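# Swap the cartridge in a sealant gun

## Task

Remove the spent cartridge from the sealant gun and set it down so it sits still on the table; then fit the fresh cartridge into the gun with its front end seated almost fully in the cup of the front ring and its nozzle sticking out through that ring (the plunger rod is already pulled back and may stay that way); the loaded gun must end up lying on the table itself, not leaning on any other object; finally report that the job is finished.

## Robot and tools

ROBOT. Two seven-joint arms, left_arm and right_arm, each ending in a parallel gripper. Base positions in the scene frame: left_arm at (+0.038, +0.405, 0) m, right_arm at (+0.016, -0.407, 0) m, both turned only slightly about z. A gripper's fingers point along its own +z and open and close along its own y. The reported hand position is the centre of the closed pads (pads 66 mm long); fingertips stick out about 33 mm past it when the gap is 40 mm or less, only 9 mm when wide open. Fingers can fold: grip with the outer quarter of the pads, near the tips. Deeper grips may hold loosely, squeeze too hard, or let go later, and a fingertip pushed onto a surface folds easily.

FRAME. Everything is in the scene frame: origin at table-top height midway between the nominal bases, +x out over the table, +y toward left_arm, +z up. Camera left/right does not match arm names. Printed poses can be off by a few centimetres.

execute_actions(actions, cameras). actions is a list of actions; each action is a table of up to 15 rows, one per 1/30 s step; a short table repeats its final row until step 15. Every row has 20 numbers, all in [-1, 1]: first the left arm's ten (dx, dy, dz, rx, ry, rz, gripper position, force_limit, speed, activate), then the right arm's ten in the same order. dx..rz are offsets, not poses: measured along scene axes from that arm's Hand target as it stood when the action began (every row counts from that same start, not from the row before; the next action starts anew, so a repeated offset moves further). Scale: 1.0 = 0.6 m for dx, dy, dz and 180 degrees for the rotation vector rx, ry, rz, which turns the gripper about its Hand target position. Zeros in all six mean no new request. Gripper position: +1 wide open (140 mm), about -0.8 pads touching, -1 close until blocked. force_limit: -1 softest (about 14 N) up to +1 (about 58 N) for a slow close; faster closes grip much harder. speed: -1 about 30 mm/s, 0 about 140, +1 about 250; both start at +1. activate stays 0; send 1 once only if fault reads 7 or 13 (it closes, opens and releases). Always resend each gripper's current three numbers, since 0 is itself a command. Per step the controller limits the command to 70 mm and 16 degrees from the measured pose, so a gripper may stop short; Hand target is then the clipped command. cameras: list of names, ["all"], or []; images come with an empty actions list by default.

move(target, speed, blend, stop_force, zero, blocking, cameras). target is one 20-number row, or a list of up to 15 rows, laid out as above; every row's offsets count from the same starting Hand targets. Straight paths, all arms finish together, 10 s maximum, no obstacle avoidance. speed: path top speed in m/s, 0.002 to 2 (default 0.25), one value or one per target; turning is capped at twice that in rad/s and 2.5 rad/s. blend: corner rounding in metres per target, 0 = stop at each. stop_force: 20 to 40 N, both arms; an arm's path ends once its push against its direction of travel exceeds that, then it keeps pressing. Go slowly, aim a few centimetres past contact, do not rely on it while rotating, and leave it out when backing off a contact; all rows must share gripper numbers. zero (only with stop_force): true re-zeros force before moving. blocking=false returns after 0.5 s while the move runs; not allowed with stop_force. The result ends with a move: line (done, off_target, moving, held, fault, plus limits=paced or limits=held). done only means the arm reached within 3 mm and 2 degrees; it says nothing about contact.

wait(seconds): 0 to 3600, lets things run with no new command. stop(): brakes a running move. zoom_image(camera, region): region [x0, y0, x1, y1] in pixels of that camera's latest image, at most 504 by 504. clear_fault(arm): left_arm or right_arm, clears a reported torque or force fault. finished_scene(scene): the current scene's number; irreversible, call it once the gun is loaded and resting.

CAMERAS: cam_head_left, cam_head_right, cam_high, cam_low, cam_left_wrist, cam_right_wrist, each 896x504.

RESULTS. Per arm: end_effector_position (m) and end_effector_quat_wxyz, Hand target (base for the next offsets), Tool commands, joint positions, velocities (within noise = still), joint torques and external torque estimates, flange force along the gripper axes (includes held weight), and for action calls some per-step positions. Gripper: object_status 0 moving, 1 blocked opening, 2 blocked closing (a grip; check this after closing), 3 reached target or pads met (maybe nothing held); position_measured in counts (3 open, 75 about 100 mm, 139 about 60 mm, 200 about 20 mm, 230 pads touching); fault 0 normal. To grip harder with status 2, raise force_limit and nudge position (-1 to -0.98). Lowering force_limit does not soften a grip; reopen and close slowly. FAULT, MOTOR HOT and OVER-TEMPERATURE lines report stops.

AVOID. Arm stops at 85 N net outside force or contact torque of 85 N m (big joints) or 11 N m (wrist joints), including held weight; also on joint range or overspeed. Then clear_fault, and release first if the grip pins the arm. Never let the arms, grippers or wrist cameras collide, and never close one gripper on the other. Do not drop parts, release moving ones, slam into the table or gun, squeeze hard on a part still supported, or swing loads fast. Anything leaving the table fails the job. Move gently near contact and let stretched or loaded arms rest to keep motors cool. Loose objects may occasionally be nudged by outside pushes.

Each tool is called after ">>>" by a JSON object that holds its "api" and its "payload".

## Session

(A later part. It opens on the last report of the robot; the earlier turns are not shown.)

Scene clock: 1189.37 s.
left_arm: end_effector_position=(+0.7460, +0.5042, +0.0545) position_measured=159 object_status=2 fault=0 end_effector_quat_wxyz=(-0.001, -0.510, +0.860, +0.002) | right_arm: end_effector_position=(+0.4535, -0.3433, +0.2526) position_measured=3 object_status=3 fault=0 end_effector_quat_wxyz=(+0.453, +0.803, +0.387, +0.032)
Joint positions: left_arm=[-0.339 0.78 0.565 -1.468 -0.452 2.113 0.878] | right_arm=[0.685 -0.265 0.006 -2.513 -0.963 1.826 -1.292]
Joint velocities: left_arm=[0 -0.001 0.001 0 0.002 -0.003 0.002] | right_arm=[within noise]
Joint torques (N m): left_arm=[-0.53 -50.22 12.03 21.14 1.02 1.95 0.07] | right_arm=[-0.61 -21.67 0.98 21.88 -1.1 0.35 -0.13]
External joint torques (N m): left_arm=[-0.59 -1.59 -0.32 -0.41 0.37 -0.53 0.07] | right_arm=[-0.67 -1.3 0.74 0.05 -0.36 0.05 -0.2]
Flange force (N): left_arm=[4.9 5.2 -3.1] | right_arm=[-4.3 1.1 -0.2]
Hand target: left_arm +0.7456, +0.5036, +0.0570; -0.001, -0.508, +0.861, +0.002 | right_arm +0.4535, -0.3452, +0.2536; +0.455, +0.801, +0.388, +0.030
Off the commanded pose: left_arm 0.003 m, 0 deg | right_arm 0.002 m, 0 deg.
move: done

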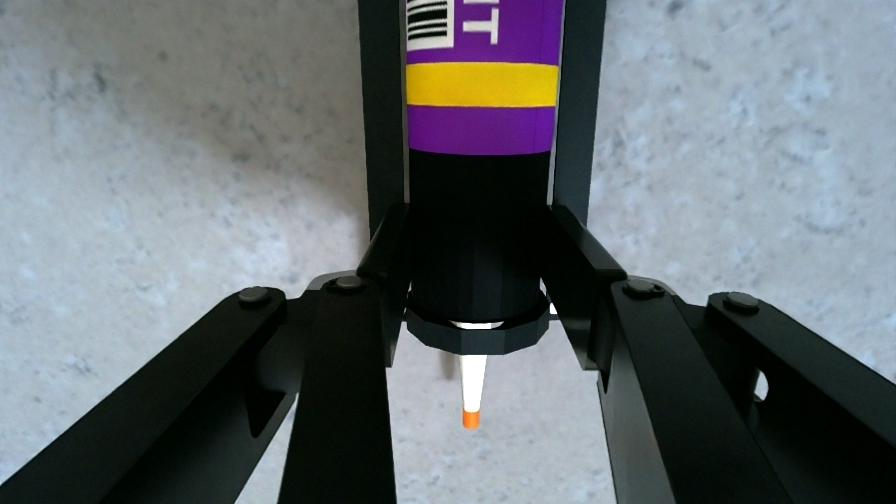

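>>> {"api": "move", "payload": {"target": [0,0,0.0025,0,0,0,-1,-0.2,-1,0,0,0,0,0,0,0,1,1,1,0], "speed": 0.02}}

>>> {"api": "move", "payload": {"target": [0,0,0.0025,0,0,0,-1,-0.2,-1,0,0,0,0,0,0,0,1,1,1,0], "speed": 0.02, "cameras": ["cam_left_wrist"]}}

>>> {"api": "zoom_image", "payload": {"camera": "cam_left_wrist", "region": [390, 240, 570, 440]}}

Scene clock: 1194.33 s.
left_arm: end_effector_position=(+0.7455, +0.5043, +0.0554) position_measured=159 object_status=2 fault=0 end_effector_quat_wxyz=(-0.001, -0.510, +0.860, +0.002) | right_arm: end_effector_position=(+0.4535, -0.3433, +0.2526) position_measured=3 object_status=3 fault=0 end_effector_quat_wxyz=(+0.453, +0.803, +0.387, +0.032)
Joint positions: left_arm=[-0.34 0.779 0.567 -1.468 -0.451 2.11 0.878] | right_arm=[0.685 -0.265 0.006 -2.513 -0.963 1.826 -1.292]
Joint torques (N m): left_arm=[-0.8 -50.55 12 21.44 0.99 1.99 0.02] | right_arm=[-0.55 -21.66 1.02 21.98 -1.12 0.38 -0.08]
External joint torques (N m): left_arm=[-0.56 -1.83 -0.2 -0.24 0.34 -0.49 0.02] | right_arm=[-0.55 -1.23 0.84 0.08 -0.38 0.08 -0.14]
Flange force (N): left_arm=[4.8 5.1 -3.5] | right_arm=[-3.9 0.8 -0.4]
Hand target: left_arm +0.7456, +0.5036, +0.0585; -0.001, -0.508, +0.861, +0.002 | right_arm +0.4535, -0.3452, +0.2536; +0.455, +0.801, +0.388, +0.030
Off the commanded pose: left_arm 0.003 m, 0 deg | right_arm 0.002 m, 0 deg.
move: done

Scene clock: 1194.83 s.
left_arm: end_effector_position=(+0.7452, +0.5043, +0.0565) position_measured=159 object_status=2 fault=0 end_effector_quat_wxyz=(-0.002, -0.509, +0.860, +0.003) | right_arm: end_effector_position=(+0.4535, -0.3433, +0.2526) position_measured=3 object_status=3 fault=0 end_effector_quat_wxyz=(+0.453, +0.803, +0.387, +0.032)
Joint positions: left_arm=[-0.341 0.777 0.569 -1.468 -0.451 2.108 0.878] | right_arm=[0.685 -0.265 0.006 -2.513 -0.963 1.826 -1.292]
Joint torques (N m): left_arm=[-0.81 -50.62 12.42 21.44 0.97 1.97 0.01] | right_arm=[-0.6 -21.63 1.06 21.9 -1.1 0.37 -0.11]
External joint torques (N m): left_arm=[-0.76 -2.01 0.11 -0.18 0.31 -0.5 0.01] | right_arm=[-0.57 -1.19 0.9 -0.03 -0.34 0.07 -0.17]
Flange force (N): left_arm=[5.5 5.6 -3.9] | right_arm=[-4.1 0.7 -0.3]
Hand target: left_arm +0.7456, +0.5036, +0.0600; -0.001, -0.508, +0.861, +0.002 | right_arm +0.4535, -0.3452, +0.2536; +0.455, +0.801, +0.388, +0.030
Off the commanded pose: left_arm 0.004 m, 0 deg | right_arm 0.002 m, 0 deg.
move: off_target (left_arm)

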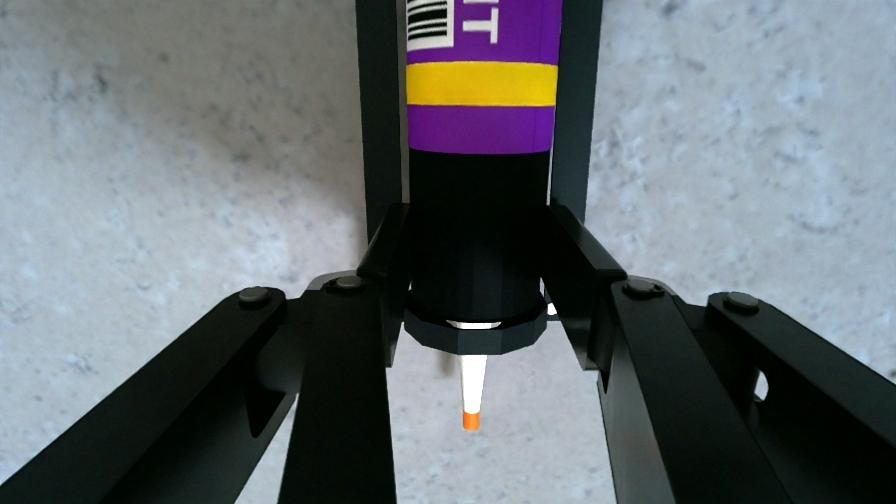

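Scaled by 2.520 from the camera's image (finer frame: 1280x720).

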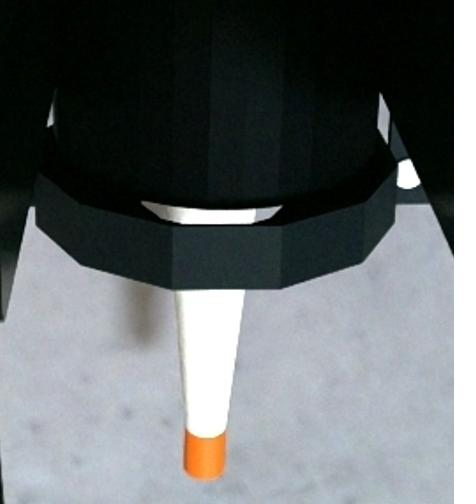

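>>> {"api": "move", "payload": {"target": [0.0048,0.0088,0,0,0,0,-1,-0.2,-1,0,0,0,0,0,0,0,1,1,1,0], "speed": 0.03, "cameras": ["cam_left_wrist"]}}

>>> {"api": "zoom_image", "payload": {"camera": "cam_left_wrist", "region": [390, 240, 570, 440]}}

Scene clock: 1204.40 s.
left_arm: end_effector_position=(+0.7473, +0.5083, +0.0577) position_measured=159 object_status=2 fault=0 end_effector_quat_wxyz=(-0.002, -0.511, +0.860, +0.003) | right_arm: end_effector_position=(+0.4535, -0.3433, +0.2526) position_measured=3 object_status=3 fault=0 end_effector_quat_wxyz=(+0.453, +0.803, +0.387, +0.032)
Joint positions: left_arm=[-0.331 0.785 0.568 -1.45 -0.451 2.097 0.878] | right_arm=[0.685 -0.265 0.006 -2.513 -0.963 1.826 -1.292]
Joint velocities: left_arm=[0 -0.001 -0.001 0.004 0 -0.003 0] | right_arm=[within noise]
Joint torques (N m): left_arm=[0.5 -50.06 12.11 22.36 0.67 2.29 0.27] | right_arm=[-0.57 -21.65 1.05 21.89 -1.11 0.37 -0.05]
External joint torques (N m): left_arm=[0.55 -1.17 -0.21 0.74 0.01 -0.17 0.27] | right_arm=[-0.56 -1.13 0.88 -0.01 -0.36 0.08 -0.12]
Flange force (N): left_arm=[-2.0 -1.0 -1.7] | right_arm=[-3.8 0.6 -0.3]
Hand target: left_arm +0.7485, +0.5089, +0.0600; -0.001, -0.508, +0.861, +0.002 | right_arm +0.4535, -0.3452, +0.2536; +0.455, +0.801, +0.388, +0.030
Off the commanded pose: left_arm 0.003 m, 0 deg | right_arm 0.002 m, 0 deg.
move: done

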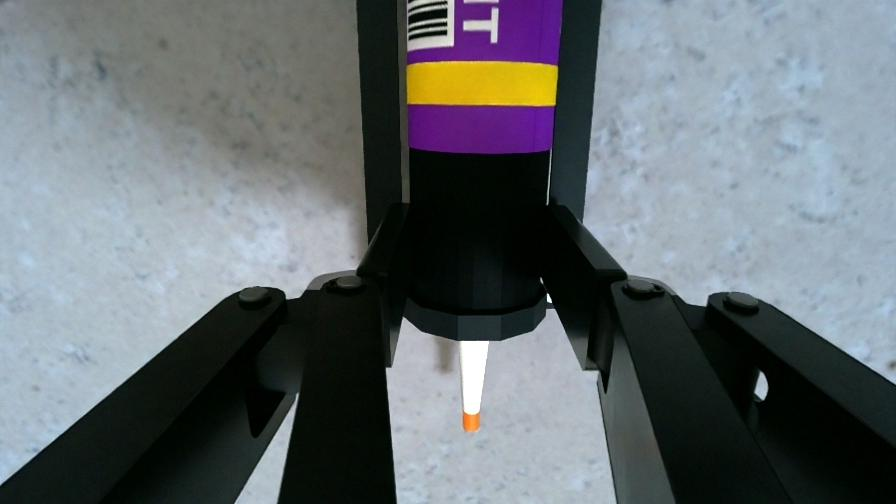

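Scaled by 2.520 from the camera's image (finer frame: 1280x720).

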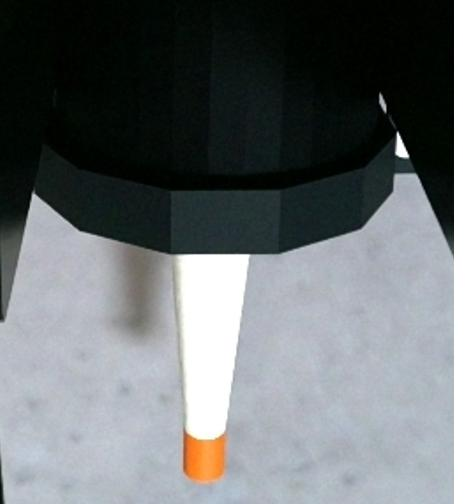

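>>> {"api": "move", "payload": {"target": [0.004,0.0073,0,0,0,0,-1,-0.2,-1,0,0,0,0,0,0,0,1,1,1,0], "speed": 0.03, "cameras": ["cam_left_wrist"]}}

>>> {"api": "zoom_image", "payload": {"camera": "cam_left_wrist", "region": [390, 240, 570, 440]}}

Scene clock: 1208.77 s.
left_arm: end_effector_position=(+0.7491, +0.5115, +0.0570) position_measured=159 object_status=2 fault=0 end_effector_quat_wxyz=(-0.003, -0.511, +0.860, +0.003) | right_arm: end_effector_position=(+0.4535, -0.3433, +0.2526) position_measured=3 object_status=3 fault=0 end_effector_quat_wxyz=(+0.453, +0.803, +0.387, +0.032)
Joint positions: left_arm=[-0.319 0.795 0.564 -1.433 -0.451 2.088 0.88] | right_arm=[0.685 -0.265 0.006 -2.513 -0.963 1.826 -1.292]
Joint velocities: left_arm=[0.001 -0.001 -0.001 0.003 0.001 -0.003 0] | right_arm=[within noise]
Joint torques (N m): left_arm=[0.92 -50.65 12.44 22.71 0.69 2.6 0.27] | right_arm=[-0.54 -21.67 1.02 21.97 -1.12 0.39 -0.09]
External joint torques (N m): left_arm=[0.92 -1.48 0.11 1.08 0.02 0.14 0.27] | right_arm=[-0.6 -1.27 0.78 0.11 -0.38 0.08 -0.16]
Flange force (N): left_arm=[-2.9 -1.3 -1.9] | right_arm=[-4.0 1.0 -0.3]
Hand target: left_arm +0.7509, +0.5132, +0.0600; -0.001, -0.508, +0.861, +0.002 | right_arm +0.4535, -0.3452, +0.2536; +0.455, +0.801, +0.388, +0.030
Off the commanded pose: left_arm 0.004 m, 0 deg | right_arm 0.002 m, 0 deg.
move: off_target (left_arm)

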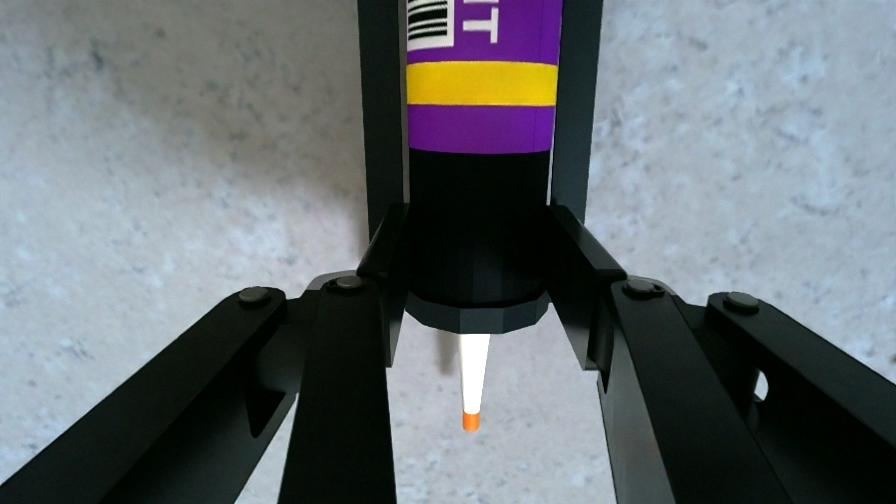

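Scaled by 2.520 from the camera's image (finer frame: 1280x720).

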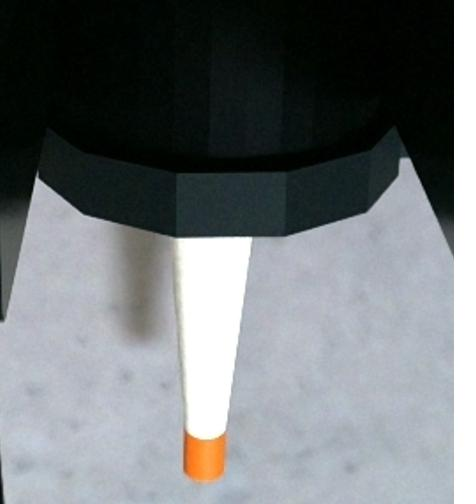

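>>> {"api": "move", "payload": {"target": [0.004,0.0073,0,0,0,0,-1,-0.2,-1,0,0,0,0,0,0,0,1,1,1,0], "speed": 0.03, "cameras": ["cam_left_wrist","cam_high"]}}

>>> {"api": "zoom_image", "payload": {"camera": "cam_left_wrist", "region": [390, 240, 570, 440]}}

>>> {"api": "zoom_image", "payload": {"camera": "cam_high", "region": [560, 330, 710, 480]}}

Scene clock: 1213.67 s.
left_arm: end_effector_position=(+0.7511, +0.5152, +0.0567) position_measured=159 object_status=2 fault=0 end_effector_quat_wxyz=(-0.004, -0.510, +0.860, +0.003) | right_arm: end_effector_position=(+0.4535, -0.3433, +0.2526) position_measured=3 object_status=3 fault=0 end_effector_quat_wxyz=(+0.453, +0.803, +0.387, +0.032)
Joint positions: left_arm=[-0.307 0.804 0.56 -1.415 -0.451 2.08 0.883] | right_arm=[0.685 -0.265 0.006 -2.513 -0.963 1.826 -1.292]
Joint torques (N m): left_arm=[1.41 -51.02 12.77 22.92 0.74 2.71 0.22] | right_arm=[-0.57 -21.63 1.02 21.84 -1.12 0.39 -0.07]
External joint torques (N m): left_arm=[1.49 -1.66 0.57 1.34 0.08 0.27 0.22] | right_arm=[-0.47 -1.23 0.96 0.01 -0.37 0.11 -0.13]
Flange force (N): left_arm=[-4.4 -2.1 -2.2] | right_arm=[-4.1 0.6 -0.4]
Hand target: left_arm +0.7533, +0.5176, +0.0600; -0.001, -0.508, +0.861, +0.002 | right_arm +0.4535, -0.3452, +0.2536; +0.455, +0.801, +0.388, +0.030
Off the commanded pose: left_arm 0.005 m, 0 deg | right_arm 0.002 m, 0 deg.
move: off_target (left_arm)
Images, in order (width x height): cam_high 896x504, cam_left_wrist 896x504.

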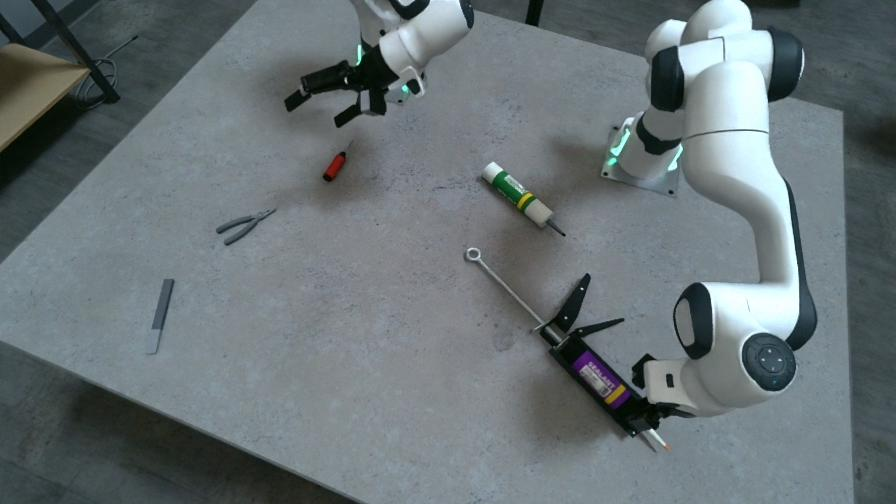

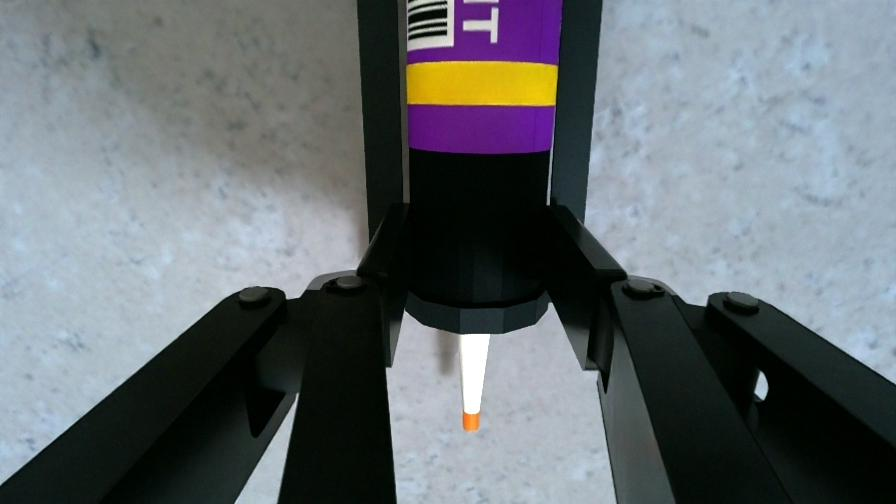

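Scaled by 2.520 from the camera's image (finer frame: 1280x720).

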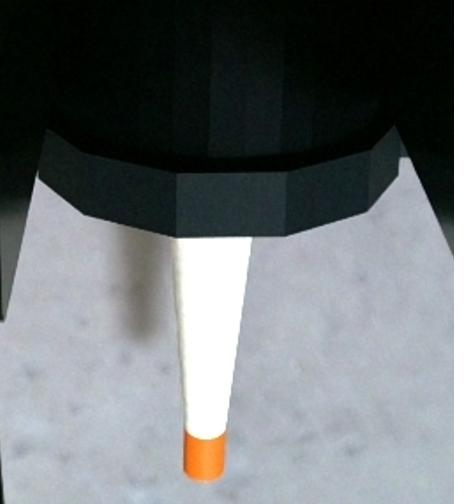

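Scaled by 3.360 from the camera's image (finer frame: 1280x720).

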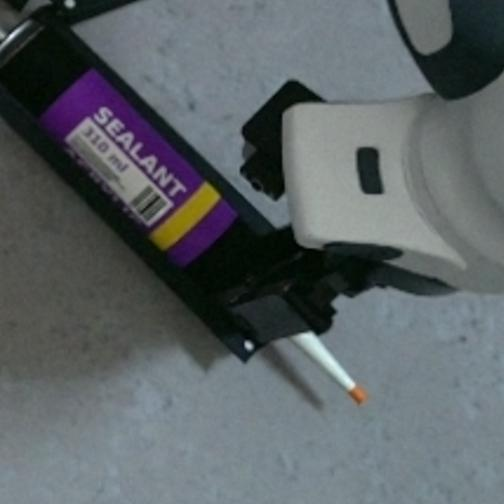

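>>> {"api": "move", "payload": {"target": [-0.0027,-0.0033,-0.0055,0,0,0,-1,-0.2,-1,0,0,0,0,0,0,0,1,1,1,0], "speed": 0.02}}

>>> {"api": "move", "payload": {"target": [0,0,0,0,0,0,-0.03,-1,-1,0,0,0,0,0,0,0,1,1,1,0], "speed": 0.02, "cameras": ["cam_left_wrist"]}}

>>> {"api": "move", "payload": {"target": [0,0,0.12,0,0,0,-0.03,-1,-1,0,0,0,0,0,0,0,1,1,1,0], "speed": 0.08, "cameras": ["cam_left_wrist","cam_high","cam_low","cam_head_left"]}}

>>> {"api": "zoom_image", "payload": {"camera": "cam_left_wrist", "region": [380, 130, 540, 340]}}

>>> {"api": "zoom_image", "payload": {"camera": "cam_high", "region": [560, 330, 710, 480]}}

>>> {"api": "zoom_image", "payload": {"camera": "cam_low", "region": [370, 190, 530, 280]}}

Scene clock: 1222.70 s.
left_arm: end_effector_position=(+0.7506, +0.5155, +0.0555) position_measured=159 object_status=2 fault=0 end_effector_quat_wxyz=(-0.003, -0.511, +0.860, +0.003) | right_arm: end_effector_position=(+0.4535, -0.3433, +0.2526) position_measured=3 object_status=3 fault=0 end_effector_quat_wxyz=(+0.453, +0.803, +0.387, +0.032)
Joint positions: left_arm=[-0.309 0.803 0.56 -1.421 -0.451 2.086 0.883] | right_arm=[0.685 -0.265 0.006 -2.513 -0.963 1.826 -1.292]
Joint velocities: left_arm=[-0.001 -0.002 0 -0.002 0 0.003 0.001] | right_arm=[within noise]
Joint torques (N m): left_arm=[-0.05 -49.99 11.88 20.09 0.69 2.54 0.29] | right_arm=[-0.56 -21.7 0.99 21.88 -1.11 0.38 -0.09]
External joint torques (N m): left_arm=[-0.07 -0.63 -0.41 -1.5 0.03 0.09 0.28] | right_arm=[-0.55 -1.31 0.83 0.01 -0.36 0.08 -0.15]
Flange force (N): left_arm=[6.7 9.1 0.2] | right_arm=[-4.4 0.8 -0.3]
Hand target: left_arm +0.7516, +0.5156, +0.0567; -0.001, -0.508, +0.861, +0.002 | right_arm +0.4535, -0.3452, +0.2536; +0.455, +0.801, +0.388, +0.030
Off the commanded pose: left_arm 0.002 m, 0 deg | right_arm 0.002 m, 0 deg.
move: done

Scene clock: 1223.53 s.
left_arm: end_effector_position=(+0.7507, +0.5156, +0.0555) position_measured=132 object_status=0 fault=0 end_effector_quat_wxyz=(-0.003, -0.510, +0.860, +0.003) | right_arm: end_effector_position=(+0.4535, -0.3433, +0.2526) position_measured=3 object_status=3 fault=0 end_effector_quat_wxyz=(+0.453, +0.803, +0.387, +0.032)
Joint positions: left_arm=[-0.309 0.803 0.56 -1.421 -0.451 2.087 0.884] | right_arm=[0.685 -0.265 0.006 -2.513 -0.963 1.826 -1.292]
Joint torques (N m): left_arm=[-0.05 -49.97 11.78 20.37 0.56 2.56 0.29] | right_arm=[-0.59 -21.69 1.05 21.89 -1.11 0.38 -0.13]
External joint torques (N m): left_arm=[-0.06 -0.62 -0.5 -1.22 -0.1 0.11 0.29] | right_arm=[-0.62 -1.24 0.84 0 -0.36 0.07 -0.2]
Flange force (N): left_arm=[5.6 7.7 0.3] | right_arm=[-4.2 0.9 -0.3]
Hand target: left_arm +0.7516, +0.5156, +0.0567; -0.001, -0.508, +0.861, +0.002 | right_arm +0.4535, -0.3452, +0.2536; +0.455, +0.801, +0.388, +0.030
Off the commanded pose: left_arm 0.002 m, 0 deg | right_arm 0.002 m, 0 deg.
move: done

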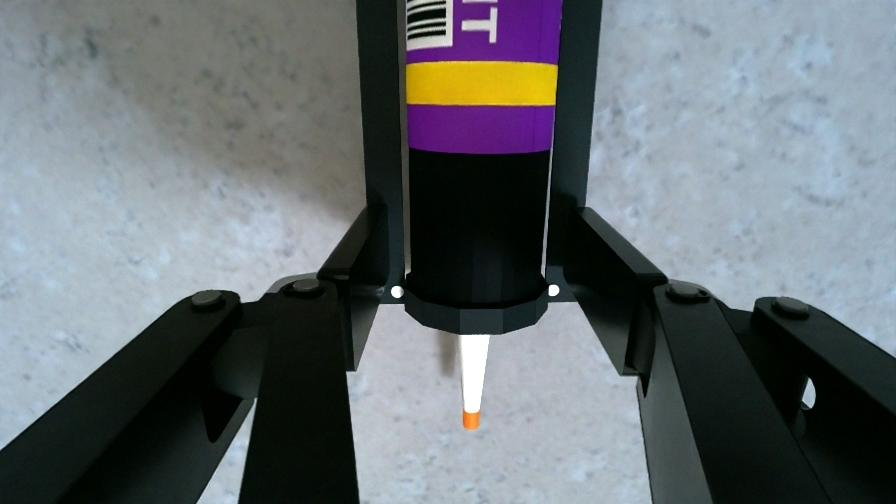

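Scene clock: 1225.10 s.
left_arm: end_effector_position=(+0.7525, +0.5157, +0.1286) position_measured=132 object_status=3 fault=0 end_effector_quat_wxyz=(+0.000, -0.507, +0.862, +0.001) | right_arm: end_effector_position=(+0.4535, -0.3433, +0.2526) position_measured=3 object_status=3 fault=0 end_effector_quat_wxyz=(+0.453, +0.803, +0.387, +0.032)
Joint positions: left_arm=[-0.325 0.721 0.601 -1.372 -0.414 1.966 0.872] | right_arm=[0.685 -0.265 0.006 -2.513 -0.963 1.826 -1.292]
Joint velocities: left_arm=[-0.001 0.003 0.002 0 0.001 -0.004 -0.003] | right_arm=[within noise]
Joint torques (N m): left_arm=[-0.34 -47.82 11.62 21.74 0.84 2.23 -0.11] | right_arm=[-0.64 -21.7 0.96 21.91 -1.11 0.37 -0.12]
External joint torques (N m): left_arm=[-0.34 0.3 -0.12 -0.78 0.14 -0.26 -0.11] | right_arm=[-0.59 -1.21 0.83 0.01 -0.36 0.08 -0.18]
Flange force (N): left_arm=[2.8 2.7 0.5] | right_arm=[-4.1 0.9 -0.3]
Hand target: left_arm +0.7516, +0.5156, +0.1287; -0.001, -0.508, +0.861, +0.002 | right_arm +0.4535, -0.3452, +0.2536; +0.455, +0.801, +0.388, +0.030
Off the commanded pose: left_arm 0.001 m, 0 deg | right_arm 0.002 m, 0 deg.
move: done
Images, in order (width x height): cam_head_left 896x504, cam_high 896x504, cam_low 896x504, cam_left_wrist 896x504.

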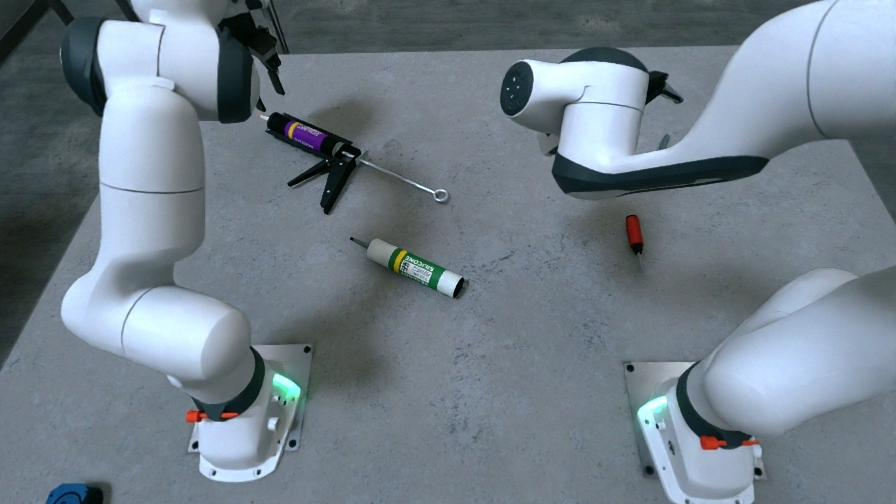

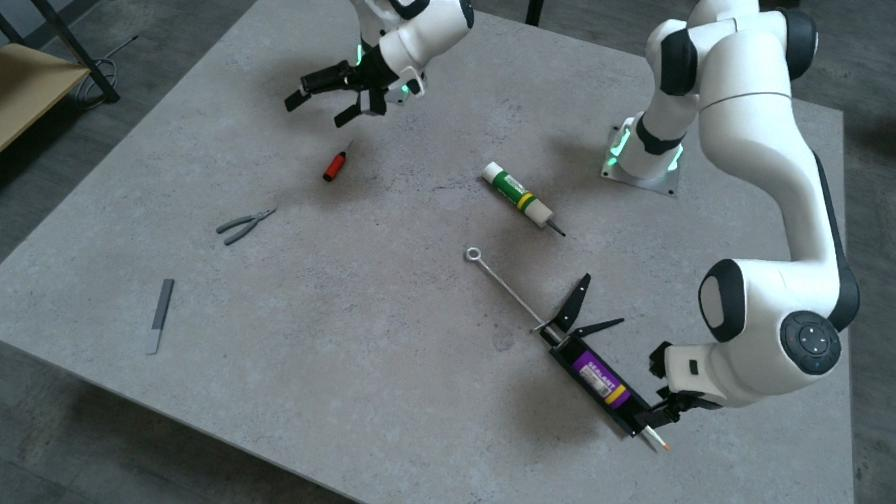

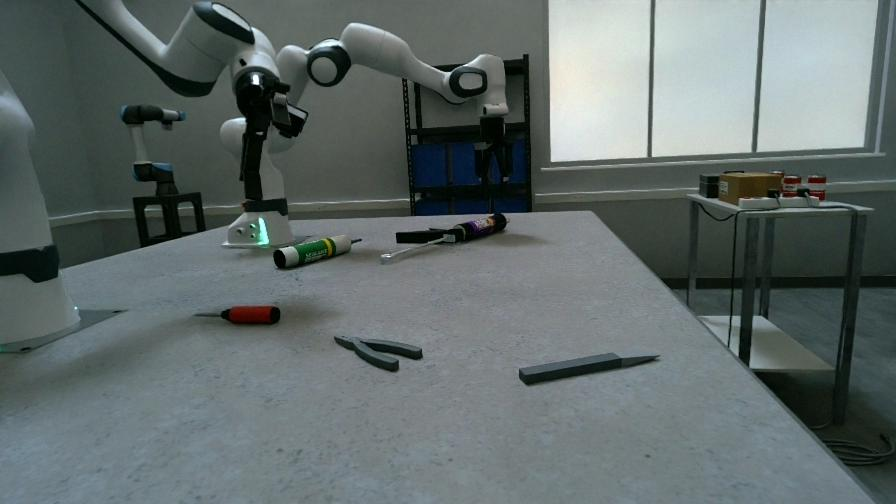

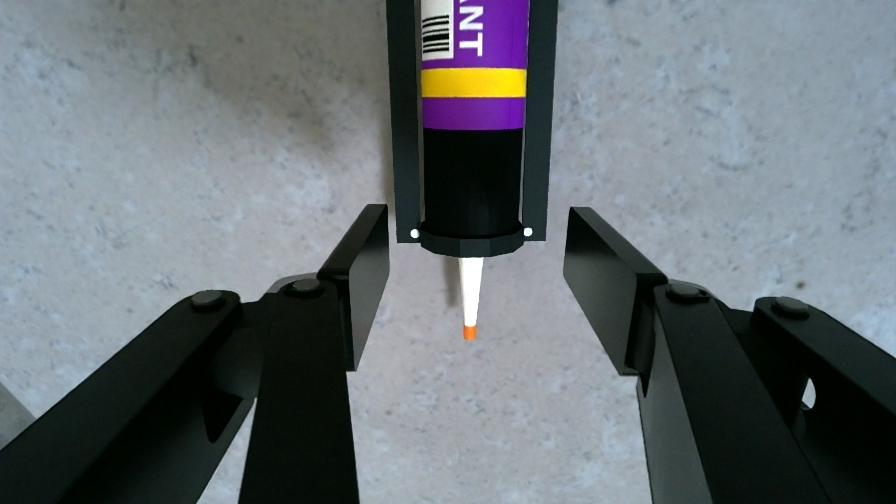

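Scaled by 2.400 from the camera's image (finer frame: 1280x720).

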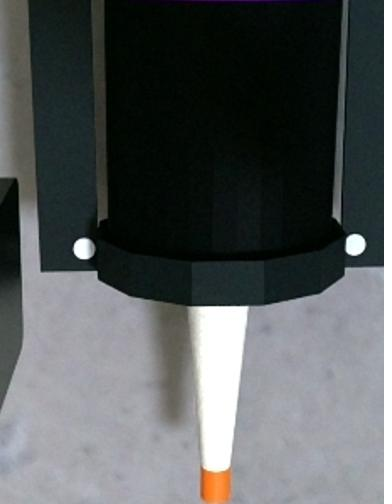

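Scaled by 3.360 from the camera's image (finer frame: 1280x720).

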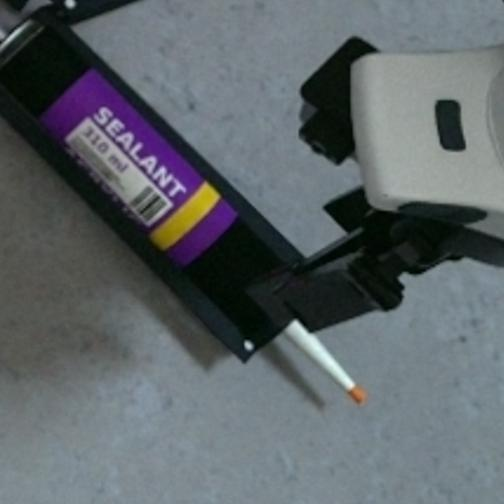

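Scaled by 3.150 from the camera's image (finer frame: 1280x720).

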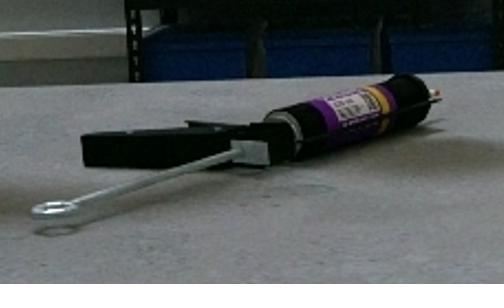

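>>> {"api": "finished_scene", "payload": {"scene": 2}}

The scene is finished: the task was done.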